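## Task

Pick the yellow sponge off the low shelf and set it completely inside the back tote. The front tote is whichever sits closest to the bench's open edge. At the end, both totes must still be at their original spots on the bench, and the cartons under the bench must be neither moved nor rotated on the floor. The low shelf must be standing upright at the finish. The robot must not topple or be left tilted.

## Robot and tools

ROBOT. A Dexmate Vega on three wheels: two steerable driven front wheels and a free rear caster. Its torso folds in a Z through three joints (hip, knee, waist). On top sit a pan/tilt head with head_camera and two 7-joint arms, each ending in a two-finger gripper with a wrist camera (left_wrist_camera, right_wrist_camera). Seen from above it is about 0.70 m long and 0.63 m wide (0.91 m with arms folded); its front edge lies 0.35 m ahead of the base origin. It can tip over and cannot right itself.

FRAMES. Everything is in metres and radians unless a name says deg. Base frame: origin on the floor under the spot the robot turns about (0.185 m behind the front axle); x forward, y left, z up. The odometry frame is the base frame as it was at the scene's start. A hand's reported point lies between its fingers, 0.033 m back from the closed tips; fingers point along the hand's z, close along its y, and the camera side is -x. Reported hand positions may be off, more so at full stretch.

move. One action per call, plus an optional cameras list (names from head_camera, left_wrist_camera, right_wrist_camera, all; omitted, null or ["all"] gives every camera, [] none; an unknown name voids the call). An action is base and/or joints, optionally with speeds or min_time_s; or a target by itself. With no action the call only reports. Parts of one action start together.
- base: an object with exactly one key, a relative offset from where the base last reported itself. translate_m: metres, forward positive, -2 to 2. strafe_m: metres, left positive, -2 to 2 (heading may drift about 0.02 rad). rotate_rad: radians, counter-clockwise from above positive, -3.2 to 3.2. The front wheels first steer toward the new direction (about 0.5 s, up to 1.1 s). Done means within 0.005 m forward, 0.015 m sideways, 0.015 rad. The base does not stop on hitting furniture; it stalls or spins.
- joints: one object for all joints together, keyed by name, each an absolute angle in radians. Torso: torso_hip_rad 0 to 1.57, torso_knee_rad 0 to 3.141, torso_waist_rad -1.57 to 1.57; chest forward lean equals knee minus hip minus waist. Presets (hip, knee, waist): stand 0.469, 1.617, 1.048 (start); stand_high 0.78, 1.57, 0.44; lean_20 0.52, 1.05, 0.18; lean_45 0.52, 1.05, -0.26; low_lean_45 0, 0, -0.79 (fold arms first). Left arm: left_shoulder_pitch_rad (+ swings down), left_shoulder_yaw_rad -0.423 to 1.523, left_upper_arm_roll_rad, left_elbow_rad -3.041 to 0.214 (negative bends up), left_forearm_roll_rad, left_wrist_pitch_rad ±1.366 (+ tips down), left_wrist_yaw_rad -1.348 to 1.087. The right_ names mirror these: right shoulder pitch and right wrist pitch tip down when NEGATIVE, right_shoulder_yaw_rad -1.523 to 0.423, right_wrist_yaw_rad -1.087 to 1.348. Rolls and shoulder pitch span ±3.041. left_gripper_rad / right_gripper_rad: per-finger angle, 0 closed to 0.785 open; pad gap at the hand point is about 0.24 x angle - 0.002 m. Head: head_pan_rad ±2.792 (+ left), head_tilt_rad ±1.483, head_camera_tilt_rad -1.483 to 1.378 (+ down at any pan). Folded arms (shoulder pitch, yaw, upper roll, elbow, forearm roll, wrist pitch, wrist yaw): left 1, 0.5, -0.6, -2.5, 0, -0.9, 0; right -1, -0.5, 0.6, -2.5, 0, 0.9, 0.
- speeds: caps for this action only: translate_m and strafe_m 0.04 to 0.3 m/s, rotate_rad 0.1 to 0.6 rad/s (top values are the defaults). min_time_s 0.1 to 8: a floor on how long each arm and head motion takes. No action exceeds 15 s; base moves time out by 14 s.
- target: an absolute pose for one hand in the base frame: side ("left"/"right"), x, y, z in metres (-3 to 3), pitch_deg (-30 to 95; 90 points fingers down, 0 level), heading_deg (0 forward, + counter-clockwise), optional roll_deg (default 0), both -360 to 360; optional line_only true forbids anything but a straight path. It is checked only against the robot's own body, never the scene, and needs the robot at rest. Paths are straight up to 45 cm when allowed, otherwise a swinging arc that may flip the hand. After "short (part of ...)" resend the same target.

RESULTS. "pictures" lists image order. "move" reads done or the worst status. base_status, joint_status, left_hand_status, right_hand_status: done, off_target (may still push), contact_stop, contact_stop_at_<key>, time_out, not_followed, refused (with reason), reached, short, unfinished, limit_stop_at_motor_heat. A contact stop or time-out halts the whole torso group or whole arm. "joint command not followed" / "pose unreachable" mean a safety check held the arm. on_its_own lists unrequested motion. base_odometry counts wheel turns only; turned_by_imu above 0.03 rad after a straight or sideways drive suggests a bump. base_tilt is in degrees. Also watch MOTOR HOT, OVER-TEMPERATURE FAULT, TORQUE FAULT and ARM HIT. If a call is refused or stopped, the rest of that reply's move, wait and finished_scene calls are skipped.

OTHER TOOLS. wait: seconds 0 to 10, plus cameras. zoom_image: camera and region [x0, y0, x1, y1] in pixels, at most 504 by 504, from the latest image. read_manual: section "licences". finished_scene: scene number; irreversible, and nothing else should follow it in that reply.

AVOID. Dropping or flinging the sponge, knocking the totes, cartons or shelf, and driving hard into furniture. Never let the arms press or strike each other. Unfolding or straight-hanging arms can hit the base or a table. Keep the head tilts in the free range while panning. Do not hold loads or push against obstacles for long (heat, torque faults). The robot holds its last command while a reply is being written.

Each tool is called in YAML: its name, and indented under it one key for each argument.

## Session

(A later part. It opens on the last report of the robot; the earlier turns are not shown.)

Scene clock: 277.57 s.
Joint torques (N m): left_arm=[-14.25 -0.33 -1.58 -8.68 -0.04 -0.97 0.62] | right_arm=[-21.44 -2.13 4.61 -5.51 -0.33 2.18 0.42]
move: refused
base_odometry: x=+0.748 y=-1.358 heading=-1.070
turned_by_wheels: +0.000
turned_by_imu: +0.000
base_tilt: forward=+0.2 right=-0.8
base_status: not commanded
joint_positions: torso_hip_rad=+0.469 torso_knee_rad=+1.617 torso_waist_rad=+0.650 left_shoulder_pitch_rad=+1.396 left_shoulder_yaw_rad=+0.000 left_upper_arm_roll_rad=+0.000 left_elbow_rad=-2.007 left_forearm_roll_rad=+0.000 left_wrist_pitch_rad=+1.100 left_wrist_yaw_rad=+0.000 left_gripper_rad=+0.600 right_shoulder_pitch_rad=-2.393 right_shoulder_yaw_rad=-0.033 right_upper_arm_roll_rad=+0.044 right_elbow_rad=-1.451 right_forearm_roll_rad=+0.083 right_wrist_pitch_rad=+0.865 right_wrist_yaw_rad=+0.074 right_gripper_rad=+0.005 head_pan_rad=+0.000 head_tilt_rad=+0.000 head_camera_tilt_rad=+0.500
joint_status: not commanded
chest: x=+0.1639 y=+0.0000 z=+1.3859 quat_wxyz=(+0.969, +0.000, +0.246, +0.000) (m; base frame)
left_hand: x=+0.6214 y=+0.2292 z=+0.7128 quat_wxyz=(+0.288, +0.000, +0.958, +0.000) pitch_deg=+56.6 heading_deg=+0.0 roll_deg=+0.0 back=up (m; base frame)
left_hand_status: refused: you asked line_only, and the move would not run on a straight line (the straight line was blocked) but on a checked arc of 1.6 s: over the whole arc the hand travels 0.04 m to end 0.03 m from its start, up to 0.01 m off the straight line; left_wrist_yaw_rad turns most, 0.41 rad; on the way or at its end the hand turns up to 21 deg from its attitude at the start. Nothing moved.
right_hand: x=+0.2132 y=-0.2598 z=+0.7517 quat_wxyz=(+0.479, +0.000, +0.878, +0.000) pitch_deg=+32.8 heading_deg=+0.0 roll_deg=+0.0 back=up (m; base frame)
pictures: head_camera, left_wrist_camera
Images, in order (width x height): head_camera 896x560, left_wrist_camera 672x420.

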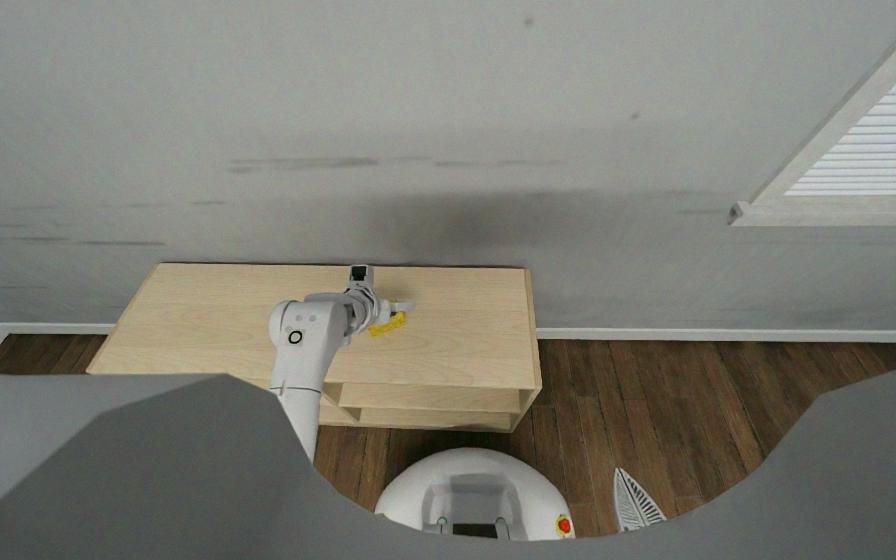

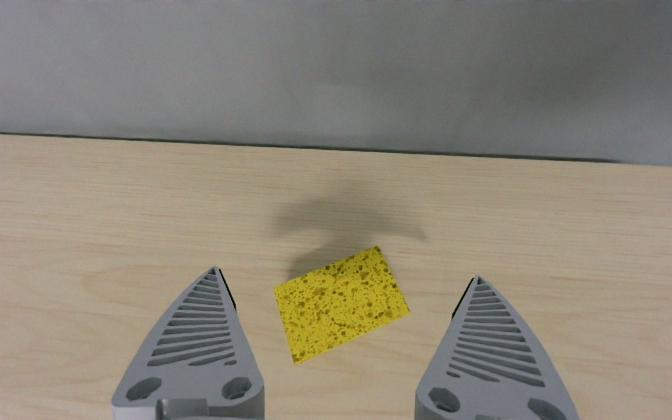

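move:
  target: {"side": "left", "x": 0.632, "y": 0.230, "z": 0.69, "pitch_deg": 60, "heading_deg": 21}
  cameras: ["left_wrist_camera"]

Scene clock: 283.77 s.
Joint torques (N m): left_arm=[-16.08 -1.32 2.15 -7.7 0 -1.65 0.13] | right_arm=[-20.45 -3.34 4.27 -6.53 0.55 2.53 0.17]
move: done
base_odometry: x=+0.748 y=-1.358 heading=-1.070
turned_by_wheels: +0.000
turned_by_imu: +0.001
base_tilt: forward=+0.3 right=-0.8
base_status: not commanded
joint_positions: torso_hip_rad=+0.469 torso_knee_rad=+1.617 torso_waist_rad=+0.650 left_shoulder_pitch_rad=+1.273 left_shoulder_yaw_rad=-0.310 left_upper_arm_roll_rad=-0.089 left_elbow_rad=-1.830 left_forearm_roll_rad=-0.062 left_wrist_pitch_rad=+1.032 left_wrist_yaw_rad=+0.403 left_gripper_rad=+0.600 right_shoulder_pitch_rad=-2.393 right_shoulder_yaw_rad=-0.033 right_upper_arm_roll_rad=+0.044 right_elbow_rad=-1.451 right_forearm_roll_rad=+0.083 right_wrist_pitch_rad=+0.865 right_wrist_yaw_rad=+0.074 right_gripper_rad=+0.005 head_pan_rad=+0.000 head_tilt_rad=+0.000 head_camera_tilt_rad=+0.500
joint_status: not commanded
chest: x=+0.1639 y=+0.0000 z=+1.3859 quat_wxyz=(+0.969, +0.000, +0.246, +0.000) (m; base frame)
left_hand: x=+0.6320 y=+0.2303 z=+0.6901 quat_wxyz=(+0.255, -0.175, +0.950, +0.047) pitch_deg=+59.9 heading_deg=+20.8 roll_deg=+0.0 back=up (m; base frame)
left_hand_status: reached (checked arc [the straight line was blocked; over the whole arc the hand travels 0.04 m to end 0.03 m from its start, up to 0.01 m off the straight line; left_wrist_yaw_rad turns most, 0.41 rad; on the way or at its end the hand turns up to 21 deg from its attitude at the start], planned for 1.6 s): 0 mm and 0.2 deg off.
right_hand: x=+0.2132 y=-0.2598 z=+0.7517 quat_wxyz=(+0.479, +0.000, +0.878, +0.000) pitch_deg=+32.8 heading_deg=+0.0 roll_deg=+0.0 back=up (m; base frame)
pictures: left_wrist_camera
Images, in order (width x height): left_wrist_camera 672x420.

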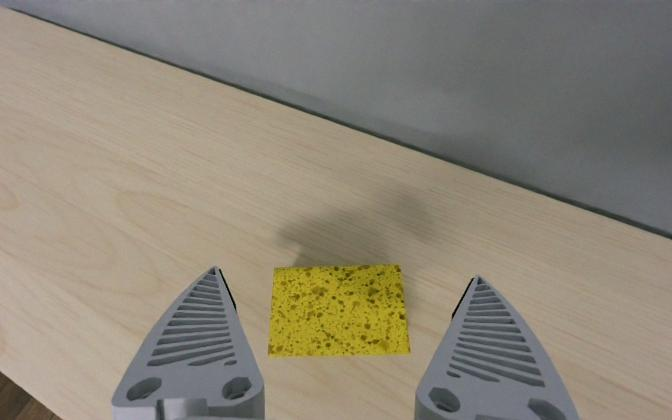

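move:
  target: {"side": "left", "x": 0.6225, "y": 0.2325, "z": 0.645, "pitch_deg": 60, "heading_deg": 21, "line_only": true}
  cameras: ["left_wrist_camera"]

Scene clock: 296.00 s.
Joint torques (N m): left_arm=[-3.31 1.56 3.68 -6.95 -0.51 -0.92 -0.14] | right_arm=[-20.93 -3.57 4.55 -6.22 -0.17 2.15 -0.07]
move: done
base_odometry: x=+0.748 y=-1.358 heading=-1.070
turned_by_wheels: +0.000
turned_by_imu: +0.001
base_tilt: forward=+0.3 right=-0.7
base_status: not commanded
joint_positions: torso_hip_rad=+0.469 torso_knee_rad=+1.617 torso_waist_rad=+0.650 left_shoulder_pitch_rad=+1.275 left_shoulder_yaw_rad=-0.284 left_upper_arm_roll_rad=-0.105 left_elbow_rad=-1.674 left_forearm_roll_rad=-0.066 left_wrist_pitch_rad=+0.878 left_wrist_yaw_rad=+0.372 left_gripper_rad=+0.600 right_shoulder_pitch_rad=-2.393 right_shoulder_yaw_rad=-0.033 right_upper_arm_roll_rad=+0.044 right_elbow_rad=-1.451 right_forearm_roll_rad=+0.083 right_wrist_pitch_rad=+0.865 right_wrist_yaw_rad=+0.074 right_gripper_rad=+0.005 head_pan_rad=+0.000 head_tilt_rad=+0.000 head_camera_tilt_rad=+0.500
joint_status: not commanded
chest: x=+0.1639 y=+0.0000 z=+1.3859 quat_wxyz=(+0.969, +0.000, +0.246, +0.000) (m; base frame)
left_hand: x=+0.6230 y=+0.2324 z=+0.6462 quat_wxyz=(+0.255, -0.176, +0.950, +0.047) pitch_deg=+60.0 heading_deg=+21.0 roll_deg=+0.0 back=up (m; base frame)
left_hand_status: reached (straight line, planned for 0.8 s): 1 mm and 0.0 deg off.
right_hand: x=+0.2132 y=-0.2598 z=+0.7517 quat_wxyz=(+0.479, +0.000, +0.878, +0.000) pitch_deg=+32.8 heading_deg=+0.0 roll_deg=+0.0 back=up (m; base frame)
pictures: left_wrist_camera
Images, in order (width x height): left_wrist_camera 672x420.

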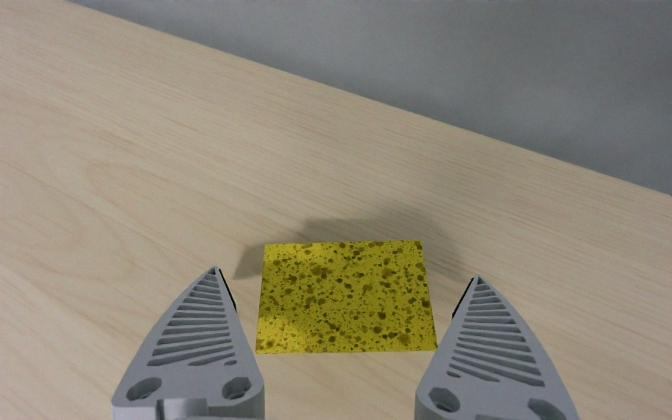

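zoom_image:
  camera: "left_wrist_camera"
  region: [190, 210, 490, 400]

Scaled by 1.680 from the camera's 672x420 image, which has a finer 960x600 frame.

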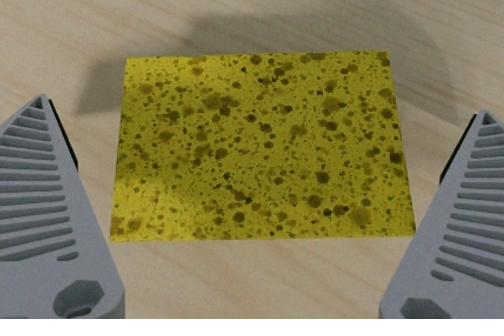

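move:
  joints: {"left_gripper_rad": 0.33}
  min_time_s: 2
  cameras: ["left_wrist_camera"]

"min_time_s" has no arm or head joint beside it: it slows only arm and head motions. Command such a joint too, or leave it out
Scene clock: 364.37 s.
Joint torques (N m): left_arm=[-3.31 1.89 1.22 -8.35 -0.21 -0.6 0.05] | right_arm=[-21.16 -4.01 3.14 -5.63 0.15 2.15 0.12]
base_odometry: x=+0.748 y=-1.358 heading=-1.070
turned_by_wheels: +0.000
turned_by_imu: +0.000
base_tilt: forward=+0.3 right=-0.7
base_status: not commanded
joint_positions: torso_hip_rad=+0.469 torso_knee_rad=+1.617 torso_waist_rad=+0.650 left_shoulder_pitch_rad=+1.275 left_shoulder_yaw_rad=-0.283 left_upper_arm_roll_rad=-0.105 left_elbow_rad=-1.670 left_forearm_roll_rad=-0.066 left_wrist_pitch_rad=+0.874 left_wrist_yaw_rad=+0.371 left_gripper_rad=+0.600 right_shoulder_pitch_rad=-2.393 right_shoulder_yaw_rad=-0.033 right_upper_arm_roll_rad=+0.044 right_elbow_rad=-1.451 right_forearm_roll_rad=+0.083 right_wrist_pitch_rad=+0.865 right_wrist_yaw_rad=+0.074 right_gripper_rad=+0.005 head_pan_rad=+0.000 head_tilt_rad=+0.000 head_camera_tilt_rad=+0.500
joint_status: not commanded
chest: x=+0.1639 y=+0.0000 z=+1.3859 quat_wxyz=(+0.969, +0.000, +0.246, +0.000) (m; base frame)
left_hand: x=+0.6227 y=+0.2324 z=+0.6452 quat_wxyz=(+0.255, -0.176, +0.950, +0.047) pitch_deg=+60.0 heading_deg=+21.0 roll_deg=+0.0 back=up (m; base frame)
left_hand_status: reached (straight line, planned for 0.8 s): 0 mm and 0.0 deg off.
right_hand: x=+0.2132 y=-0.2598 z=+0.7517 quat_wxyz=(+0.479, +0.000, +0.878, +0.000) pitch_deg=+32.8 heading_deg=+0.0 roll_deg=+0.0 back=up (m; base frame)
pictures: none

move:
  joints: {"left_gripper_rad": 0.45}
  cameras: ["left_wrist_camera"]

move:
  joints: {"left_gripper_rad": 0.36}
  cameras: ["left_wrist_camera"]

Scene clock: 369.67 s.
Joint torques (N m): left_arm=[-1.29 -1.16 0.09 -8.62 -0.66 -0.37 -0.45] | right_arm=[-19.19 -1.59 3.63 -6.67 0.25 2.46 0.4]
move: done
base_odometry: x=+0.748 y=-1.358 heading=-1.070
turned_by_wheels: +0.000
turned_by_imu: +0.001
base_tilt: forward=+0.3 right=-0.8
base_status: not commanded
joint_positions: torso_hip_rad=+0.469 torso_knee_rad=+1.617 torso_waist_rad=+0.650 left_shoulder_pitch_rad=+1.275 left_shoulder_yaw_rad=-0.283 left_upper_arm_roll_rad=-0.105 left_elbow_rad=-1.670 left_forearm_roll_rad=-0.066 left_wrist_pitch_rad=+0.874 left_wrist_yaw_rad=+0.371 left_gripper_rad=+0.450 right_shoulder_pitch_rad=-2.393 right_shoulder_yaw_rad=-0.033 right_upper_arm_roll_rad=+0.044 right_elbow_rad=-1.451 right_forearm_roll_rad=+0.083 right_wrist_pitch_rad=+0.865 right_wrist_yaw_rad=+0.074 right_gripper_rad=+0.005 head_pan_rad=+0.000 head_tilt_rad=+0.000 head_camera_tilt_rad=+0.500
joint_status: all done
chest: x=+0.1639 y=+0.0000 z=+1.3859 quat_wxyz=(+0.969, +0.000, +0.246, +0.000) (m; base frame)
left_hand: x=+0.6228 y=+0.2324 z=+0.6452 quat_wxyz=(+0.255, -0.176, +0.950, +0.047) pitch_deg=+60.0 heading_deg=+21.0 roll_deg=+0.0 back=up (m; base frame)
right_hand: x=+0.2132 y=-0.2598 z=+0.7517 quat_wxyz=(+0.479, +0.000, +0.878, +0.000) pitch_deg=+32.8 heading_deg=+0.0 roll_deg=+0.0 back=up (m; base frame)
pictures: left_wrist_camera
Images, in order (width x height): left_wrist_camera 672x420.

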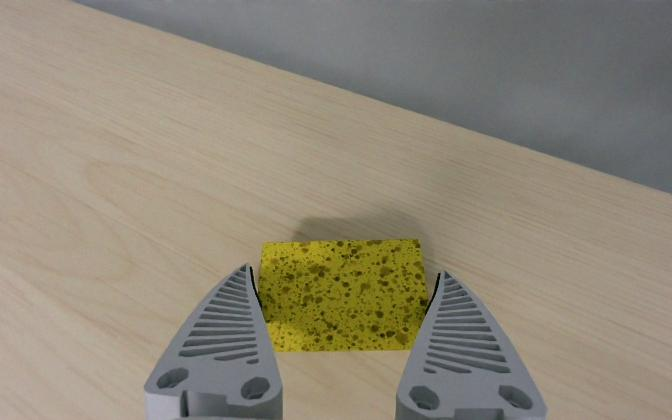

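Scene clock: 370.23 s.
Joint torques (N m): left_arm=[-2.82 -2.41 0.67 -9.2 -1.27 -1 -0.01] | right_arm=[-21.29 -1.23 4.38 -6.39 0.12 1.84 0.29]
move: done
base_odometry: x=+0.748 y=-1.358 heading=-1.070
turned_by_wheels: +0.000
turned_by_imu: +0.000
base_tilt: forward=+0.2 right=-0.8
base_status: not commanded
joint_positions: torso_hip_rad=+0.469 torso_knee_rad=+1.617 torso_waist_rad=+0.650 left_shoulder_pitch_rad=+1.275 left_shoulder_yaw_rad=-0.283 left_upper_arm_roll_rad=-0.105 left_elbow_rad=-1.670 left_forearm_roll_rad=-0.066 left_wrist_pitch_rad=+0.874 left_wrist_yaw_rad=+0.371 left_gripper_rad=+0.360 right_shoulder_pitch_rad=-2.393 right_shoulder_yaw_rad=-0.033 right_upper_arm_roll_rad=+0.044 right_elbow_rad=-1.451 right_forearm_roll_rad=+0.083 right_wrist_pitch_rad=+0.865 right_wrist_yaw_rad=+0.074 right_gripper_rad=+0.005 head_pan_rad=+0.000 head_tilt_rad=+0.000 head_camera_tilt_rad=+0.500
joint_status: all done
chest: x=+0.1639 y=+0.0000 z=+1.3859 quat_wxyz=(+0.969, +0.000, +0.246, +0.000) (m; base frame)
left_hand: x=+0.6227 y=+0.2324 z=+0.6452 quat_wxyz=(+0.255, -0.176, +0.950, +0.047) pitch_deg=+60.0 heading_deg=+21.0 roll_deg=+0.0 back=up (m; base frame)
right_hand: x=+0.2132 y=-0.2598 z=+0.7517 quat_wxyz=(+0.479, +0.000, +0.878, +0.000) pitch_deg=+32.8 heading_deg=+0.0 roll_deg=+0.0 back=up (m; base frame)
pictures: left_wrist_camera
Images, in order (width x height): left_wrist_camera 672x420.

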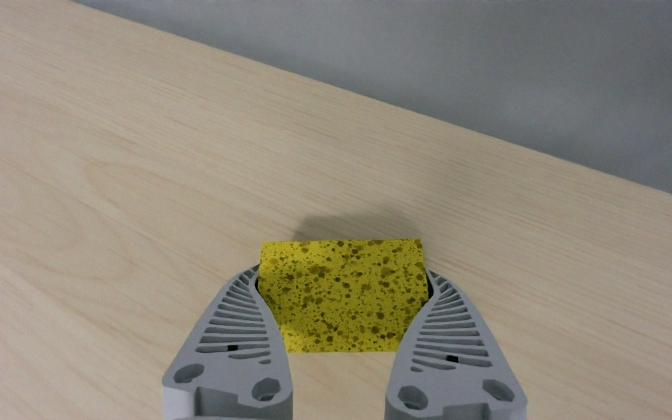

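move:
  joints: {"left_gripper_rad": 0.31}
  cameras: ["left_wrist_camera"]

move:
  target: {"side": "left", "x": 0.6225, "y": 0.2325, "z": 0.72, "pitch_deg": 60, "heading_deg": 21, "line_only": true}
  cameras: ["head_camera", "left_wrist_camera"]

Scene clock: 375.77 s.
Joint torques (N m): left_arm=[-2.26 0.03 1.41 -6.47 -0.02 -1.26 -0.62] | right_arm=[-20.7 -1.92 2.48 -6.32 -0.1 2.13 0.41]
move: done
base_odometry: x=+0.748 y=-1.358 heading=-1.070
turned_by_wheels: +0.000
turned_by_imu: +0.001
base_tilt: forward=+0.3 right=-0.8
base_status: not commanded
joint_positions: torso_hip_rad=+0.469 torso_knee_rad=+1.617 torso_waist_rad=+0.650 left_shoulder_pitch_rad=+1.275 left_shoulder_yaw_rad=-0.283 left_upper_arm_roll_rad=-0.105 left_elbow_rad=-1.670 left_forearm_roll_rad=-0.066 left_wrist_pitch_rad=+0.874 left_wrist_yaw_rad=+0.371 left_gripper_rad=+0.310 right_shoulder_pitch_rad=-2.393 right_shoulder_yaw_rad=-0.033 right_upper_arm_roll_rad=+0.044 right_elbow_rad=-1.451 right_forearm_roll_rad=+0.083 right_wrist_pitch_rad=+0.865 right_wrist_yaw_rad=+0.074 right_gripper_rad=+0.005 head_pan_rad=+0.000 head_tilt_rad=+0.000 head_camera_tilt_rad=+0.500
joint_status: all done
chest: x=+0.1639 y=+0.0000 z=+1.3859 quat_wxyz=(+0.969, +0.000, +0.246, +0.000) (m; base frame)
left_hand: x=+0.6227 y=+0.2324 z=+0.6452 quat_wxyz=(+0.255, -0.176, +0.950, +0.047) pitch_deg=+60.0 heading_deg=+21.0 roll_deg=+0.0 back=up (m; base frame)
right_hand: x=+0.2132 y=-0.2598 z=+0.7517 quat_wxyz=(+0.479, +0.000, +0.878, +0.000) pitch_deg=+32.8 heading_deg=+0.0 roll_deg=+0.0 back=up (m; base frame)
pictures: left_wrist_camera
Images, in order (width x height): left_wrist_camera 672x420.

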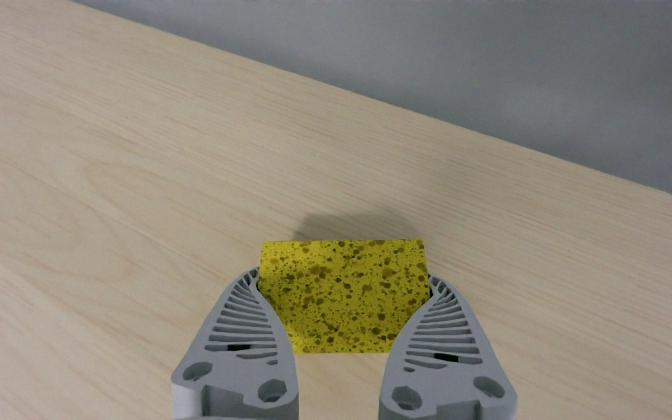

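Scene clock: 378.27 s.
Joint torques (N m): left_arm=[-1.83 -2.43 7.13 -11.05 -0.18 -1.64 0.68] | right_arm=[-21 -1.81 4.51 -4.76 0.21 1.08 0.61]
move: done
base_odometry: x=+0.748 y=-1.358 heading=-1.070
turned_by_wheels: +0.000
turned_by_imu: +0.000
base_tilt: forward=+0.2 right=-0.8
base_status: not commanded
joint_positions: torso_hip_rad=+0.469 torso_knee_rad=+1.617 torso_waist_rad=+0.650 left_shoulder_pitch_rad=+1.306 left_shoulder_yaw_rad=-0.328 left_upper_arm_roll_rad=-0.076 left_elbow_rad=-1.966 left_forearm_roll_rad=-0.061 left_wrist_pitch_rad=+1.135 left_wrist_yaw_rad=+0.420 left_gripper_rad=+0.310 right_shoulder_pitch_rad=-2.393 right_shoulder_yaw_rad=-0.033 right_upper_arm_roll_rad=+0.044 right_elbow_rad=-1.451 right_forearm_roll_rad=+0.083 right_wrist_pitch_rad=+0.865 right_wrist_yaw_rad=+0.074 right_gripper_rad=+0.005 head_pan_rad=+0.000 head_tilt_rad=+0.000 head_camera_tilt_rad=+0.500
joint_status: not commanded
chest: x=+0.1639 y=+0.0000 z=+1.3859 quat_wxyz=(+0.969, +0.000, +0.246, +0.000) (m; base frame)
left_hand: x=+0.6227 y=+0.2325 z=+0.7192 quat_wxyz=(+0.255, -0.176, +0.950, +0.047) pitch_deg=+60.0 heading_deg=+21.0 roll_deg=+0.0 back=up (m; base frame)
left_hand_status: reached (straight line, planned for 1.3 s): 1 mm and 0.0 deg off.
right_hand: x=+0.2132 y=-0.2598 z=+0.7517 quat_wxyz=(+0.479, +0.000, +0.878, +0.000) pitch_deg=+32.8 heading_deg=+0.0 roll_deg=+0.0 back=up (m; base frame)
pictures: head_camera, left_wrist_camera
Images, in order (width x height): head_camera 896x560, left_wrist_camera 672x420.

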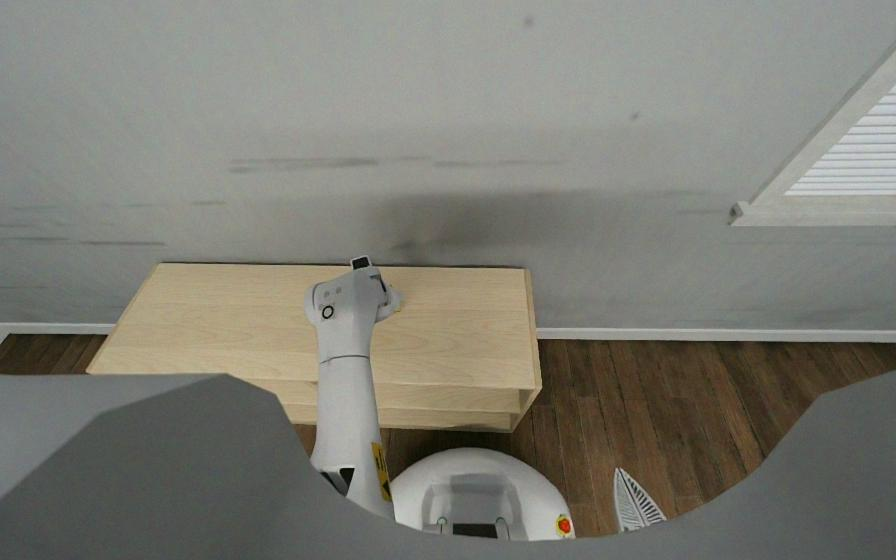

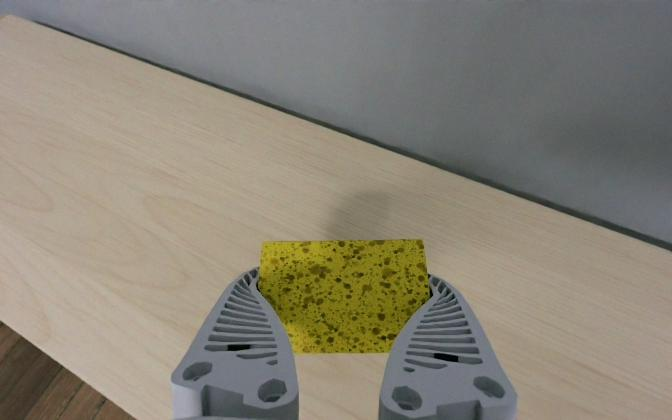

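move:
  joints: {"torso_waist_rad": 1.048}
  cameras: []

move:
  base: {"translate_m": -0.9}
  cameras: ["head_camera", "left_wrist_camera"]

Scene clock: 388.27 s.
Joint torques (N m): left_arm=[-10.57 -1.76 4.64 -10.87 -0.32 -1.55 -0.03] | right_arm=[-15.43 -3.94 3.15 -8.96 -0.21 1.75 0.41]
move: done
base_odometry: x=+0.748 y=-1.358 heading=-1.070
turned_by_wheels: +0.000
turned_by_imu: +0.001
base_tilt: forward=+0.3 right=-0.8
base_status: not commanded
joint_positions: torso_hip_rad=+0.469 torso_knee_rad=+1.617 torso_waist_rad=+1.048 left_shoulder_pitch_rad=+1.306 left_shoulder_yaw_rad=-0.329 left_upper_arm_roll_rad=-0.075 left_elbow_rad=-1.969 left_forearm_roll_rad=-0.061 left_wrist_pitch_rad=+1.138 left_wrist_yaw_rad=+0.420 left_gripper_rad=+0.310 right_shoulder_pitch_rad=-2.393 right_shoulder_yaw_rad=-0.033 right_upper_arm_roll_rad=+0.044 right_elbow_rad=-1.451 right_forearm_roll_rad=+0.083 right_wrist_pitch_rad=+0.865 right_wrist_yaw_rad=+0.074 right_gripper_rad=+0.005 head_pan_rad=+0.000 head_tilt_rad=+0.000 head_camera_tilt_rad=+0.500
joint_status: all done
chest: x=-0.0111 y=+0.0000 z=+1.4155 quat_wxyz=(+0.999, +0.000, +0.050, +0.000) (m; base frame)
left_hand: x=+0.6698 y=+0.2325 z=+0.9794 quat_wxyz=(+0.437, -0.182, +0.881, +0.011) pitch_deg=+38.1 heading_deg=+13.2 roll_deg=-10.2 back=up (m; base frame)
right_hand: x=+0.2801 y=-0.2598 z=+0.8499 quat_wxyz=(+0.643, +0.000, +0.766, +0.000) pitch_deg=+10.0 heading_deg=+0.0 roll_deg=+0.0 back=up (m; base frame)
pictures: none
No camera images: "cameras" was empty.

Scene clock: 393.00 s.
Joint torques (N m): left_arm=[-8.19 1 5.76 -11.25 -0.6 -0.2 0.07] | right_arm=[-15.07 -4.04 4.25 -8.39 -0.15 2.72 0.34]
move: done
base_odometry: x=+0.317 y=-0.568 heading=-1.072
turned_by_wheels: -0.001
turned_by_imu: -0.006
base_tilt: forward=+0.2 right=-0.8
base_status: done
joint_positions: torso_hip_rad=+0.469 torso_knee_rad=+1.617 torso_waist_rad=+1.048 left_shoulder_pitch_rad=+1.306 left_shoulder_yaw_rad=-0.329 left_upper_arm_roll_rad=-0.075 left_elbow_rad=-1.969 left_forearm_roll_rad=-0.061 left_wrist_pitch_rad=+1.138 left_wrist_yaw_rad=+0.420 left_gripper_rad=+0.310 right_shoulder_pitch_rad=-2.393 right_shoulder_yaw_rad=-0.033 right_upper_arm_roll_rad=+0.044 right_elbow_rad=-1.451 right_forearm_roll_rad=+0.083 right_wrist_pitch_rad=+0.865 right_wrist_yaw_rad=+0.074 right_gripper_rad=+0.005 head_pan_rad=+0.000 head_tilt_rad=+0.000 head_camera_tilt_rad=+0.500
joint_status: not commanded
chest: x=-0.0112 y=+0.0000 z=+1.4155 quat_wxyz=(+0.999, +0.000, +0.050, +0.000) (m; base frame)
left_hand: x=+0.6697 y=+0.2325 z=+0.9794 quat_wxyz=(+0.437, -0.182, +0.881, +0.011) pitch_deg=+38.1 heading_deg=+13.2 roll_deg=-10.2 back=up (m; base frame)
right_hand: x=+0.2801 y=-0.2598 z=+0.8499 quat_wxyz=(+0.643, +0.000, +0.766, +0.000) pitch_deg=+10.0 heading_deg=+0.0 roll_deg=+0.0 back=up (m; base frame)
pictures: head_camera, left_wrist_camera
Images, in order (width x height): head_camera 896x560, left_wrist_camera 672x420.

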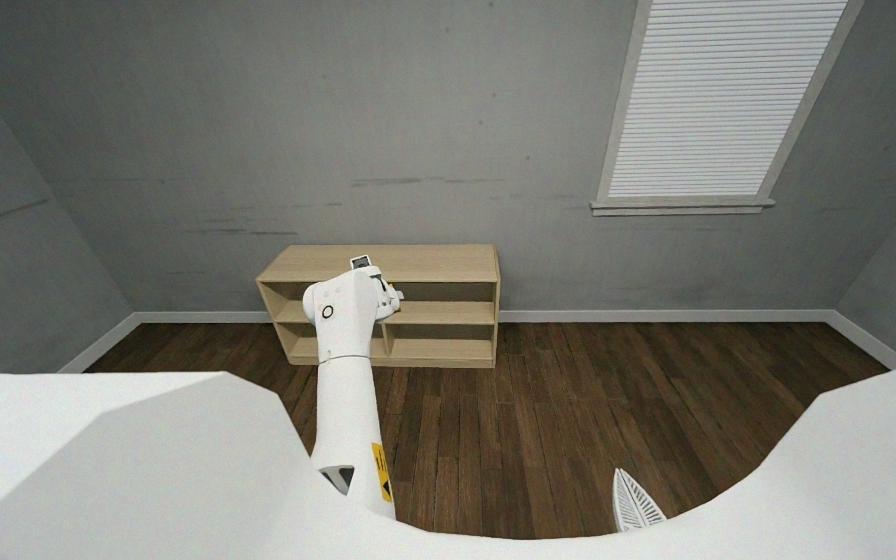

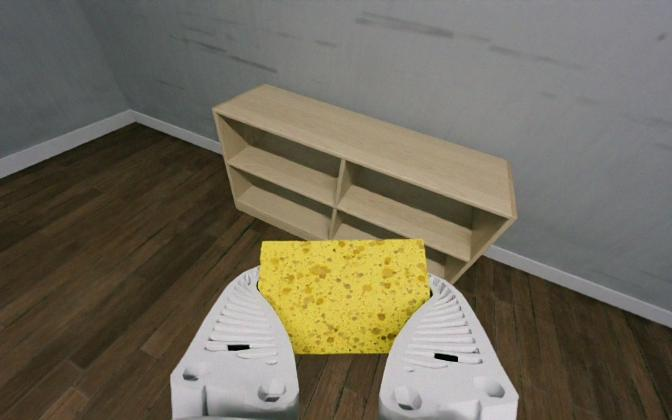

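move:
  base: {"rotate_rad": -1.571}
  joints: {"head_camera_tilt_rad": 0.45}
  cameras: ["head_camera", "left_wrist_camera"]

Scene clock: 408.33 s.
Joint torques (N m): left_arm=[-9.05 -2.46 4.2 -9.05 -0.25 -1.14 -0.16] | right_arm=[-12.15 -1.9 5.28 -7.52 0.31 3 0.1]
move: done
base_odometry: x=+0.318 y=-0.569 heading=-2.645
turned_by_wheels: -1.574
turned_by_imu: -1.563
base_tilt: forward=+0.2 right=-0.8
base_status: done
joint_positions: torso_hip_rad=+0.469 torso_knee_rad=+1.617 torso_waist_rad=+1.048 left_shoulder_pitch_rad=+1.306 left_shoulder_yaw_rad=-0.329 left_upper_arm_roll_rad=-0.075 left_elbow_rad=-1.969 left_forearm_roll_rad=-0.061 left_wrist_pitch_rad=+1.138 left_wrist_yaw_rad=+0.420 left_gripper_rad=+0.310 right_shoulder_pitch_rad=-2.393 right_shoulder_yaw_rad=-0.033 right_upper_arm_roll_rad=+0.044 right_elbow_rad=-1.451 right_forearm_roll_rad=+0.083 right_wrist_pitch_rad=+0.865 right_wrist_yaw_rad=+0.074 right_gripper_rad=+0.005 head_pan_rad=+0.000 head_tilt_rad=+0.000 head_camera_tilt_rad=+0.450
joint_status: all done
chest: x=-0.0112 y=+0.0000 z=+1.4155 quat_wxyz=(+0.999, +0.000, +0.050, +0.000) (m; base frame)
left_hand: x=+0.6697 y=+0.2325 z=+0.9794 quat_wxyz=(+0.437, -0.182, +0.881, +0.011) pitch_deg=+38.1 heading_deg=+13.2 roll_deg=-10.2 back=up (m; base frame)
right_hand: x=+0.2801 y=-0.2598 z=+0.8500 quat_wxyz=(+0.643, +0.000, +0.766, +0.000) pitch_deg=+10.0 heading_deg=+0.0 roll_deg=+0.0 back=up (m; base frame)
pictures: head_camera, left_wrist_camera
Images, in order (width x height): head_camera 896x560, left_wrist_camera 672x420.

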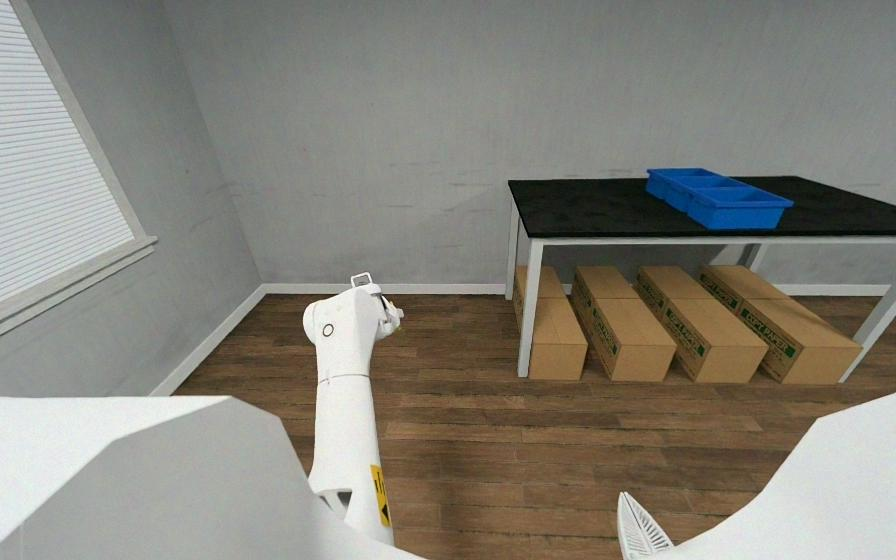

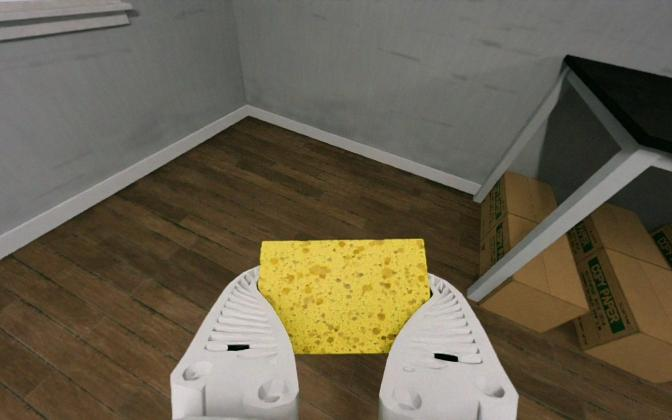

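move:
  base: {"strafe_m": -1.5}
  cameras: ["head_camera"]

Scene clock: 443.93 s.
Joint torques (N m): left_arm=[-9 -2.52 5.28 -10.34 0.15 -0.65 -0.31] | right_arm=[-12.38 -4.7 3.23 -10.34 0.38 2.48 0.71]
move: done
base_odometry: x=-0.375 y=+0.755 heading=-2.676
turned_by_wheels: -0.031
turned_by_imu: -0.017
base_tilt: forward=+0.2 right=-0.8
base_status: done
joint_positions: torso_hip_rad=+0.469 torso_knee_rad=+1.617 torso_waist_rad=+1.048 left_shoulder_pitch_rad=+1.306 left_shoulder_yaw_rad=-0.329 left_upper_arm_roll_rad=-0.075 left_elbow_rad=-1.969 left_forearm_roll_rad=-0.061 left_wrist_pitch_rad=+1.138 left_wrist_yaw_rad=+0.420 left_gripper_rad=+0.310 right_shoulder_pitch_rad=-2.393 right_shoulder_yaw_rad=-0.033 right_upper_arm_roll_rad=+0.044 right_elbow_rad=-1.451 right_forearm_roll_rad=+0.083 right_wrist_pitch_rad=+0.865 right_wrist_yaw_rad=+0.074 right_gripper_rad=+0.005 head_pan_rad=+0.000 head_tilt_rad=+0.000 head_camera_tilt_rad=+0.450
joint_status: not commanded
chest: x=-0.0112 y=+0.0000 z=+1.4155 quat_wxyz=(+0.999, +0.000, +0.050, +0.000) (m; base frame)
left_hand: x=+0.6697 y=+0.2325 z=+0.9794 quat_wxyz=(+0.437, -0.182, +0.881, +0.011) pitch_deg=+38.1 heading_deg=+13.2 roll_deg=-10.2 back=up (m; base frame)
right_hand: x=+0.2801 y=-0.2598 z=+0.8500 quat_wxyz=(+0.643, +0.000, +0.766, +0.000) pitch_deg=+10.0 heading_deg=+0.0 roll_deg=+0.0 back=up (m; base frame)
pictures: head_camera
Images, in order (width x height): head_camera 896x560.

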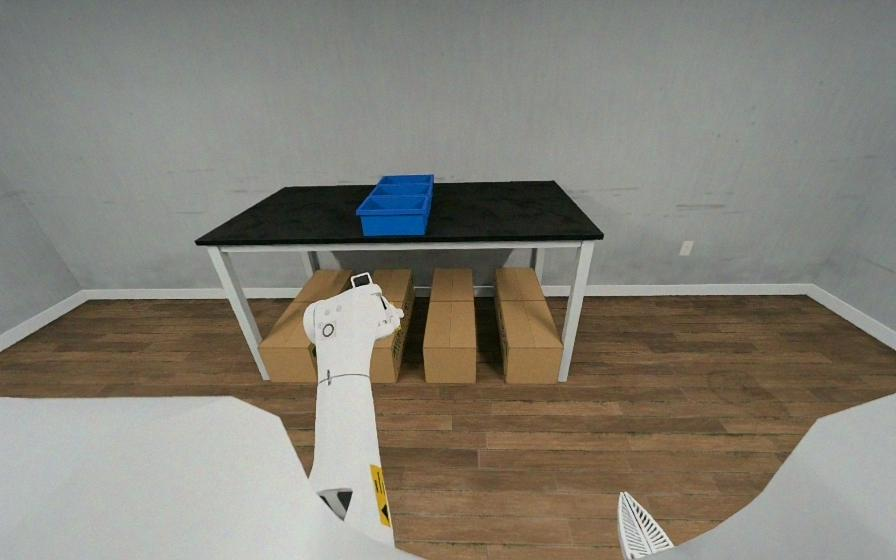

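zoom_image:
  camera: "head_camera"
  region: [330, 150, 470, 250]

Scaled by 3.600 from the camera's 896x560 image, which has a finer 960x600 frame.

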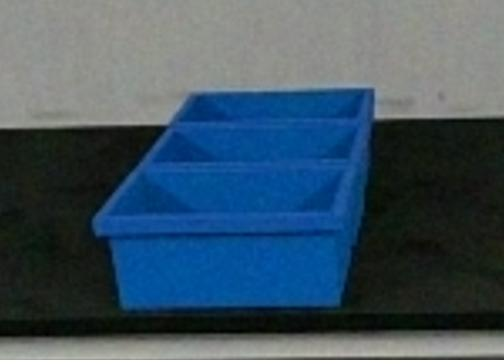

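move:
  base: {"rotate_rad": 0.035}
  cameras: []

move:
  base: {"translate_m": 0.5}
  speeds: {"translate_m": 0.2}
  joints: {"head_camera_tilt_rad": 0.6}
  cameras: ["head_camera", "left_wrist_camera"]

Scene clock: 480.60 s.
Joint torques (N m): left_arm=[-9.65 -4.48 6.55 -11.96 -0.24 -1.65 -0.14] | right_arm=[-13.16 -2.46 3.43 -9.56 -0.34 3.01 0.03]
move: done
base_odometry: x=-0.374 y=+0.755 heading=-2.641
turned_by_wheels: +0.035
turned_by_imu: +0.035
base_tilt: forward=+0.2 right=-0.7
base_status: done
joint_positions: torso_hip_rad=+0.469 torso_knee_rad=+1.617 torso_waist_rad=+1.048 left_shoulder_pitch_rad=+1.306 left_shoulder_yaw_rad=-0.329 left_upper_arm_roll_rad=-0.075 left_elbow_rad=-1.969 left_forearm_roll_rad=-0.061 left_wrist_pitch_rad=+1.138 left_wrist_yaw_rad=+0.420 left_gripper_rad=+0.310 right_shoulder_pitch_rad=-2.393 right_shoulder_yaw_rad=-0.033 right_upper_arm_roll_rad=+0.044 right_elbow_rad=-1.451 right_forearm_roll_rad=+0.083 right_wrist_pitch_rad=+0.865 right_wrist_yaw_rad=+0.074 right_gripper_rad=+0.005 head_pan_rad=+0.000 head_tilt_rad=+0.000 head_camera_tilt_rad=+0.450
joint_status: not commanded
chest: x=-0.0112 y=+0.0000 z=+1.4155 quat_wxyz=(+0.999, +0.000, +0.050, +0.000) (m; base frame)
left_hand: x=+0.6697 y=+0.2325 z=+0.9794 quat_wxyz=(+0.437, -0.182, +0.881, +0.011) pitch_deg=+38.1 heading_deg=+13.2 roll_deg=-10.2 back=up (m; base frame)
right_hand: x=+0.2801 y=-0.2598 z=+0.8500 quat_wxyz=(+0.643, +0.000, +0.766, +0.000) pitch_deg=+10.0 heading_deg=+0.0 roll_deg=+0.0 back=up (m; base frame)
pictures: none
No camera images: "cameras" was empty.

Scene clock: 484.63 s.
Joint torques (N m): left_arm=[-9.14 -0.71 6.44 -11.09 -1.14 -1.14 0.24] | right_arm=[-12.63 -1.46 3.13 -9.42 -0.5 2.12 0.27]
move: done
base_odometry: x=-0.813 y=+0.515 heading=-2.640
turned_by_wheels: +0.001
turned_by_imu: +0.006
base_tilt: forward=+0.2 right=-0.8
base_status: done
joint_positions: torso_hip_rad=+0.469 torso_knee_rad=+1.617 torso_waist_rad=+1.048 left_shoulder_pitch_rad=+1.306 left_shoulder_yaw_rad=-0.329 left_upper_arm_roll_rad=-0.075 left_elbow_rad=-1.969 left_forearm_roll_rad=-0.061 left_wrist_pitch_rad=+1.138 left_wrist_yaw_rad=+0.420 left_gripper_rad=+0.310 right_shoulder_pitch_rad=-2.393 right_shoulder_yaw_rad=-0.033 right_upper_arm_roll_rad=+0.044 right_elbow_rad=-1.451 right_forearm_roll_rad=+0.083 right_wrist_pitch_rad=+0.865 right_wrist_yaw_rad=+0.074 right_gripper_rad=+0.005 head_pan_rad=+0.000 head_tilt_rad=+0.000 head_camera_tilt_rad=+0.600
joint_status: all done
chest: x=-0.0111 y=+0.0000 z=+1.4155 quat_wxyz=(+0.999, +0.000, +0.050, +0.000) (m; base frame)
left_hand: x=+0.6698 y=+0.2325 z=+0.9794 quat_wxyz=(+0.437, -0.182, +0.881, +0.011) pitch_deg=+38.1 heading_deg=+13.2 roll_deg=-10.2 back=up (m; base frame)
right_hand: x=+0.2801 y=-0.2598 z=+0.8499 quat_wxyz=(+0.643, +0.000, +0.766, +0.000) pitch_deg=+10.0 heading_deg=+0.0 roll_deg=+0.0 back=up (m; base frame)
pictures: head_camera, left_wrist_camera
Images, in order (width x height): head_camera 896x560, left_wrist_camera 672x420.

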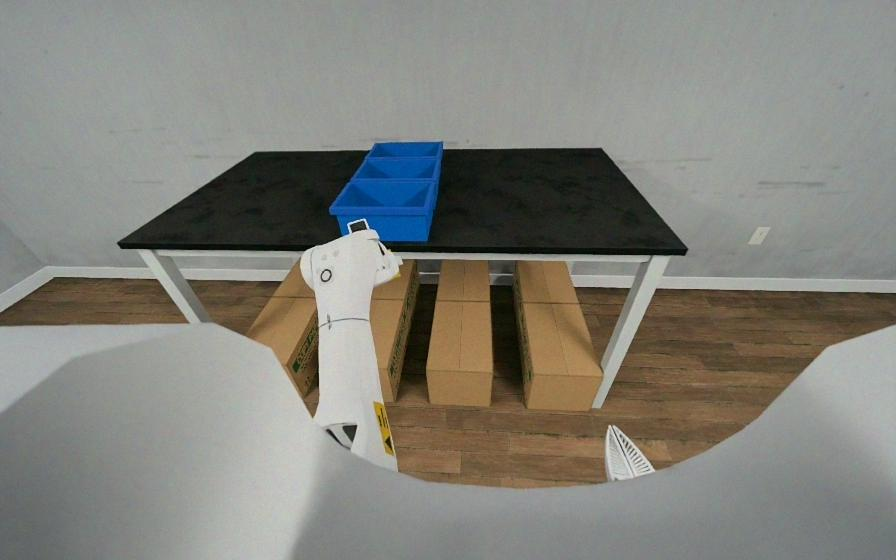

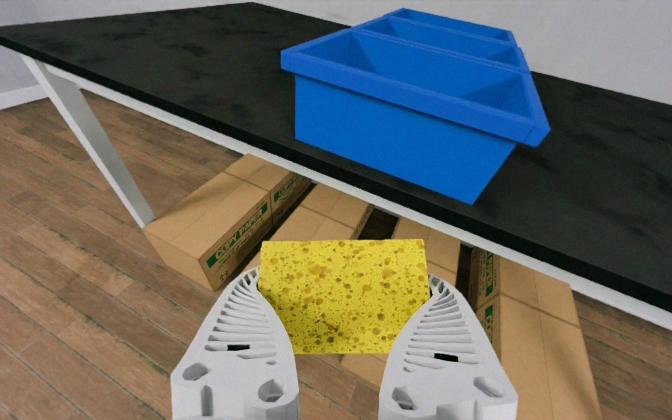

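move:
  joints: {"torso_waist_rad": 0.45, "head_camera_tilt_rad": 0.1}
  cameras: ["head_camera"]

move:
  target: {"side": "left", "x": 0.64, "y": 0.23, "z": 1.15, "pitch_deg": 55, "heading_deg": 0, "line_only": true}
  cameras: ["head_camera"]

Scene clock: 504.87 s.
Joint torques (N m): left_arm=[0.45 -4.04 3.9 -10.17 0.01 -0.72 -0.13] | right_arm=[-20.66 0.33 2.91 -4.39 0.31 1.41 -0.02]
move: done
base_odometry: x=-0.813 y=+0.515 heading=-2.640
turned_by_wheels: +0.000
turned_by_imu: +0.001
base_tilt: forward=+0.2 right=-0.8
base_status: not commanded
joint_positions: torso_hip_rad=+0.469 torso_knee_rad=+1.617 torso_waist_rad=+0.450 left_shoulder_pitch_rad=+1.306 left_shoulder_yaw_rad=-0.329 left_upper_arm_roll_rad=-0.075 left_elbow_rad=-1.969 left_forearm_roll_rad=-0.061 left_wrist_pitch_rad=+1.138 left_wrist_yaw_rad=+0.420 left_gripper_rad=+0.310 right_shoulder_pitch_rad=-2.393 right_shoulder_yaw_rad=-0.033 right_upper_arm_roll_rad=+0.044 right_elbow_rad=-1.451 right_forearm_roll_rad=+0.083 right_wrist_pitch_rad=+0.865 right_wrist_yaw_rad=+0.074 right_gripper_rad=+0.005 head_pan_rad=+0.000 head_tilt_rad=+0.000 head_camera_tilt_rad=+0.100
joint_status: all done
chest: x=+0.2440 y=+0.0000 z=+1.3456 quat_wxyz=(+0.940, +0.000, +0.342, +0.000) (m; base frame)
left_hand: x=+0.5613 y=+0.2325 z=+0.6019 quat_wxyz=(+0.158, -0.170, +0.970, +0.064) pitch_deg=+70.3 heading_deg=+32.1 roll_deg=+12.2 back=up (m; base frame)
right_hand: x=+0.1664 y=-0.2598 z=+0.7143 quat_wxyz=(+0.389, +0.000, +0.921, +0.000) pitch_deg=+44.3 heading_deg=+0.0 roll_deg=+0.0 back=up (m; base frame)
pictures: head_camera
Images, in order (width x height): head_camera 896x560.

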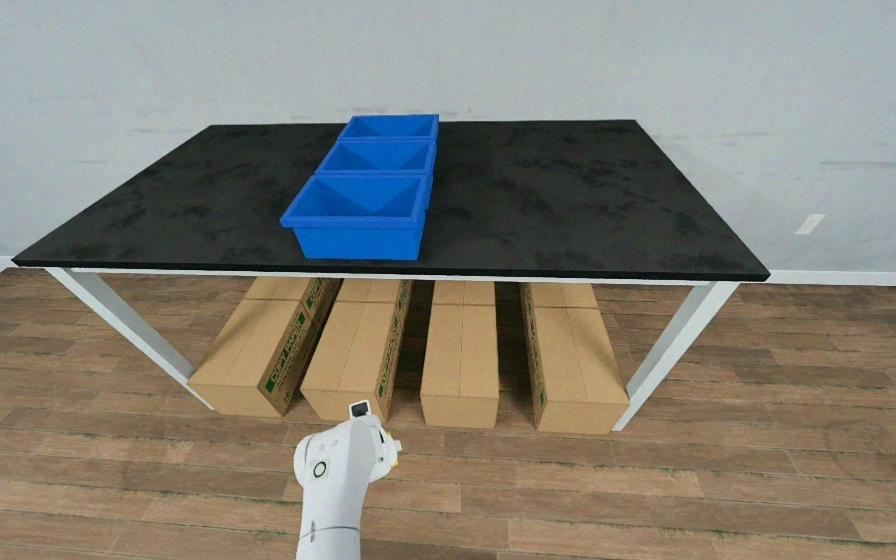

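Scene clock: 505.17 s.
Joint torques (N m): left_arm=[2.53 -2.98 3.65 -11.77 -0.04 -0.45 0.65] | right_arm=[-23.02 -3.24 1.48 -3.43 0.04 2.24 0.23]
move: refused
base_odometry: x=-0.813 y=+0.515 heading=-2.640
turned_by_wheels: +0.000
turned_by_imu: +0.000
base_tilt: forward=+0.3 right=-0.8
base_status: not commanded
joint_positions: torso_hip_rad=+0.469 torso_knee_rad=+1.617 torso_waist_rad=+0.450 left_shoulder_pitch_rad=+1.306 left_shoulder_yaw_rad=-0.329 left_upper_arm_roll_rad=-0.075 left_elbow_rad=-1.969 left_forearm_roll_rad=-0.061 left_wrist_pitch_rad=+1.138 left_wrist_yaw_rad=+0.420 left_gripper_rad=+0.310 right_shoulder_pitch_rad=-2.393 right_shoulder_yaw_rad=-0.033 right_upper_arm_roll_rad=+0.044 right_elbow_rad=-1.451 right_forearm_roll_rad=+0.083 right_wrist_pitch_rad=+0.865 right_wrist_yaw_rad=+0.074 right_gripper_rad=+0.005 head_pan_rad=+0.000 head_tilt_rad=+0.000 head_camera_tilt_rad=+0.100
joint_status: not commanded
chest: x=+0.2440 y=+0.0000 z=+1.3456 quat_wxyz=(+0.940, +0.000, +0.342, +0.000) (m; base frame)
left_hand: x=+0.5613 y=+0.2325 z=+0.6019 quat_wxyz=(+0.158, -0.170, +0.970, +0.064) pitch_deg=+70.3 heading_deg=+32.1 roll_deg=+12.2 back=up (m; base frame)
left_hand_status: refused: you asked line_only, and the move would not run on a straight line (a long move) but on a checked arc of 12.7 s: over the whole arc the hand travels 3.29 m to end 0.55 m from its start, up to 0.89 m off the straight line; left_shoulder_pitch_rad turns most, 3.95 rad; on the way or at its end the hand turns up to 180 deg from its attitude at the start. Nothing moved.
right_hand: x=+0.1664 y=-0.2598 z=+0.7143 quat_wxyz=(+0.389, +0.000, +0.921, +0.000) pitch_deg=+44.3 heading_deg=+0.0 roll_deg=+0.0 back=up (m; base frame)
pictures: head_camera
Images, in order (width x height): head_camera 896x560.

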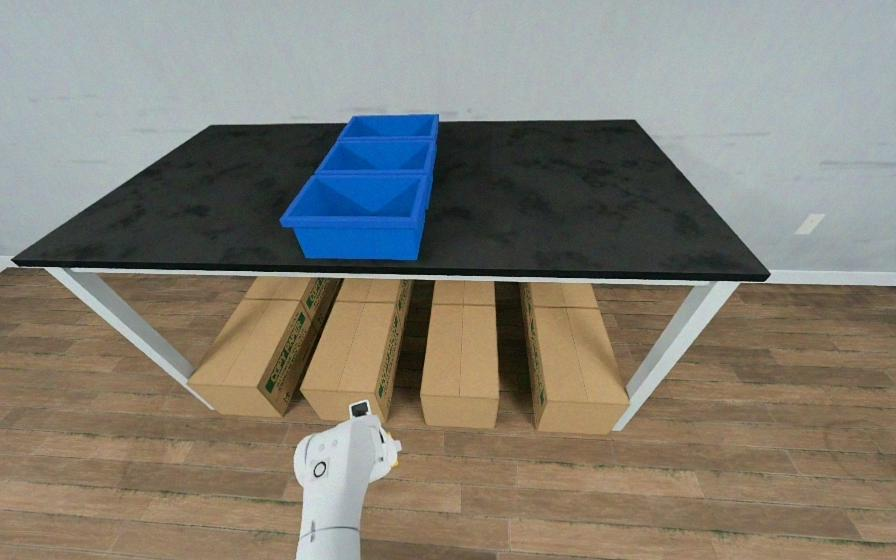

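move:
  base: {"translate_m": -0.3}
  speeds: {"translate_m": 0.15}
  cameras: []

move:
  target: {"side": "left", "x": 0.75, "y": 0.23, "z": 0.9, "pitch_deg": 60, "heading_deg": 0}
  cameras: ["head_camera"]

Scene clock: 515.60 s.
Joint torques (N m): left_arm=[-1.21 -0.19 3.94 -7.83 -0.1 0.45 0.3] | right_arm=[-22.99 -0.96 3.96 -2.69 0.41 1.38 0.37]
move: done
base_odometry: x=-0.550 y=+0.659 heading=-2.639
turned_by_wheels: +0.001
turned_by_imu: +0.000
base_tilt: forward=+0.2 right=-0.7
base_status: done
joint_positions: torso_hip_rad=+0.469 torso_knee_rad=+1.617 torso_waist_rad=+0.450 left_shoulder_pitch_rad=+1.307 left_shoulder_yaw_rad=-0.329 left_upper_arm_roll_rad=-0.075 left_elbow_rad=-1.969 left_forearm_roll_rad=-0.061 left_wrist_pitch_rad=+1.138 left_wrist_yaw_rad=+0.420 left_gripper_rad=+0.310 right_shoulder_pitch_rad=-2.393 right_shoulder_yaw_rad=-0.033 right_upper_arm_roll_rad=+0.044 right_elbow_rad=-1.451 right_forearm_roll_rad=+0.083 right_wrist_pitch_rad=+0.865 right_wrist_yaw_rad=+0.074 right_gripper_rad=+0.005 head_pan_rad=+0.000 head_tilt_rad=+0.000 head_camera_tilt_rad=+0.100
joint_status: not commanded
chest: x=+0.2440 y=+0.0000 z=+1.3456 quat_wxyz=(+0.940, +0.000, +0.342, +0.000) (m; base frame)
left_hand: x=+0.5613 y=+0.2325 z=+0.6019 quat_wxyz=(+0.158, -0.170, +0.970, +0.065) pitch_deg=+70.3 heading_deg=+32.1 roll_deg=+12.2 back=up (m; base frame)
right_hand: x=+0.1664 y=-0.2598 z=+0.7143 quat_wxyz=(+0.389, +0.000, +0.921, +0.000) pitch_deg=+44.3 heading_deg=+0.0 roll_deg=+0.0 back=up (m; base frame)
pictures: none
No camera images: "cameras" was empty.

Scene clock: 522.83 s.
Joint torques (N m): left_arm=[-18.91 6.22 -8.71 -3.96 0.63 0.88 -0.07] | right_arm=[-23.38 -0.18 3.8 -3.15 0.04 2.13 0.35]
move: done
base_odometry: x=-0.550 y=+0.659 heading=-2.639
turned_by_wheels: +0.000
turned_by_imu: +0.001
base_tilt: forward=+0.2 right=-0.8
base_status: not commanded
joint_positions: torso_hip_rad=+0.469 torso_knee_rad=+1.617 torso_waist_rad=+0.450 left_shoulder_pitch_rad=+0.469 left_shoulder_yaw_rad=+1.169 left_upper_arm_roll_rad=+0.597 left_elbow_rad=-2.253 left_forearm_roll_rad=+0.968 left_wrist_pitch_rad=-0.663 left_wrist_yaw_rad=-1.269 left_gripper_rad=+0.310 right_shoulder_pitch_rad=-2.393 right_shoulder_yaw_rad=-0.033 right_upper_arm_roll_rad=+0.044 right_elbow_rad=-1.451 right_forearm_roll_rad=+0.083 right_wrist_pitch_rad=+0.865 right_wrist_yaw_rad=+0.074 right_gripper_rad=+0.005 head_pan_rad=+0.000 head_tilt_rad=+0.000 head_camera_tilt_rad=+0.100
joint_status: not commanded
chest: x=+0.2440 y=+0.0000 z=+1.3456 quat_wxyz=(+0.940, +0.000, +0.342, +0.000) (m; base frame)
left_hand: x=+0.7497 y=+0.2271 z=+0.8997 quat_wxyz=(+0.004, +0.966, +0.002, +0.258) pitch_deg=+60.1 heading_deg=-0.8 roll_deg=-1.0 back=down (m; base frame)
left_hand_status: reached (checked arc [no straight line was possible; over the whole arc the hand travels 1.24 m to end 0.35 m from its start, up to 0.34 m off the straight line; left_wrist_pitch_rad turns most, 1.80 rad; on the way or at its end the hand turns up to 180 deg from its attitude at the start], planned for 6.0 s): 3 mm and 0.5 deg off.
right_hand: x=+0.1664 y=-0.2598 z=+0.7143 quat_wxyz=(+0.389, +0.000, +0.921, +0.000) pitch_deg=+44.3 heading_deg=+0.0 roll_deg=+0.0 back=up (m; base frame)
pictures: head_camera
Images, in order (width x height): head_camera 896x560.

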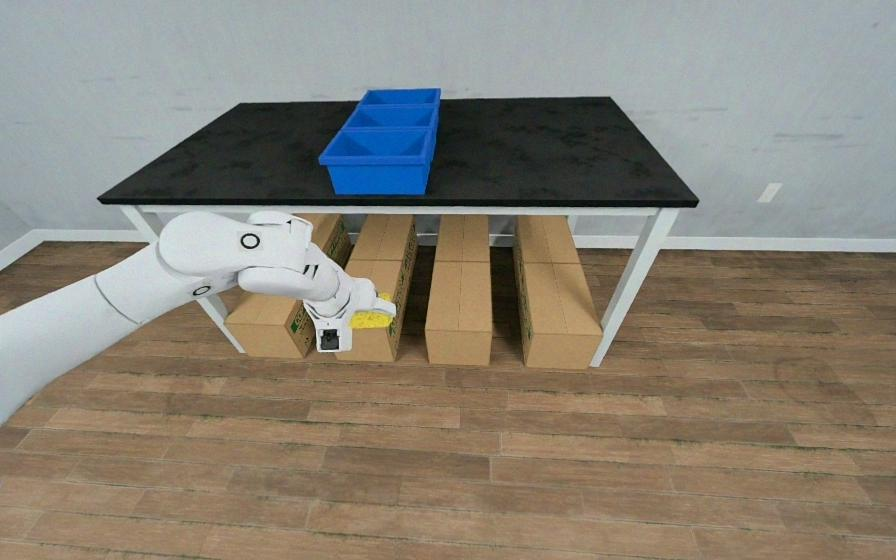

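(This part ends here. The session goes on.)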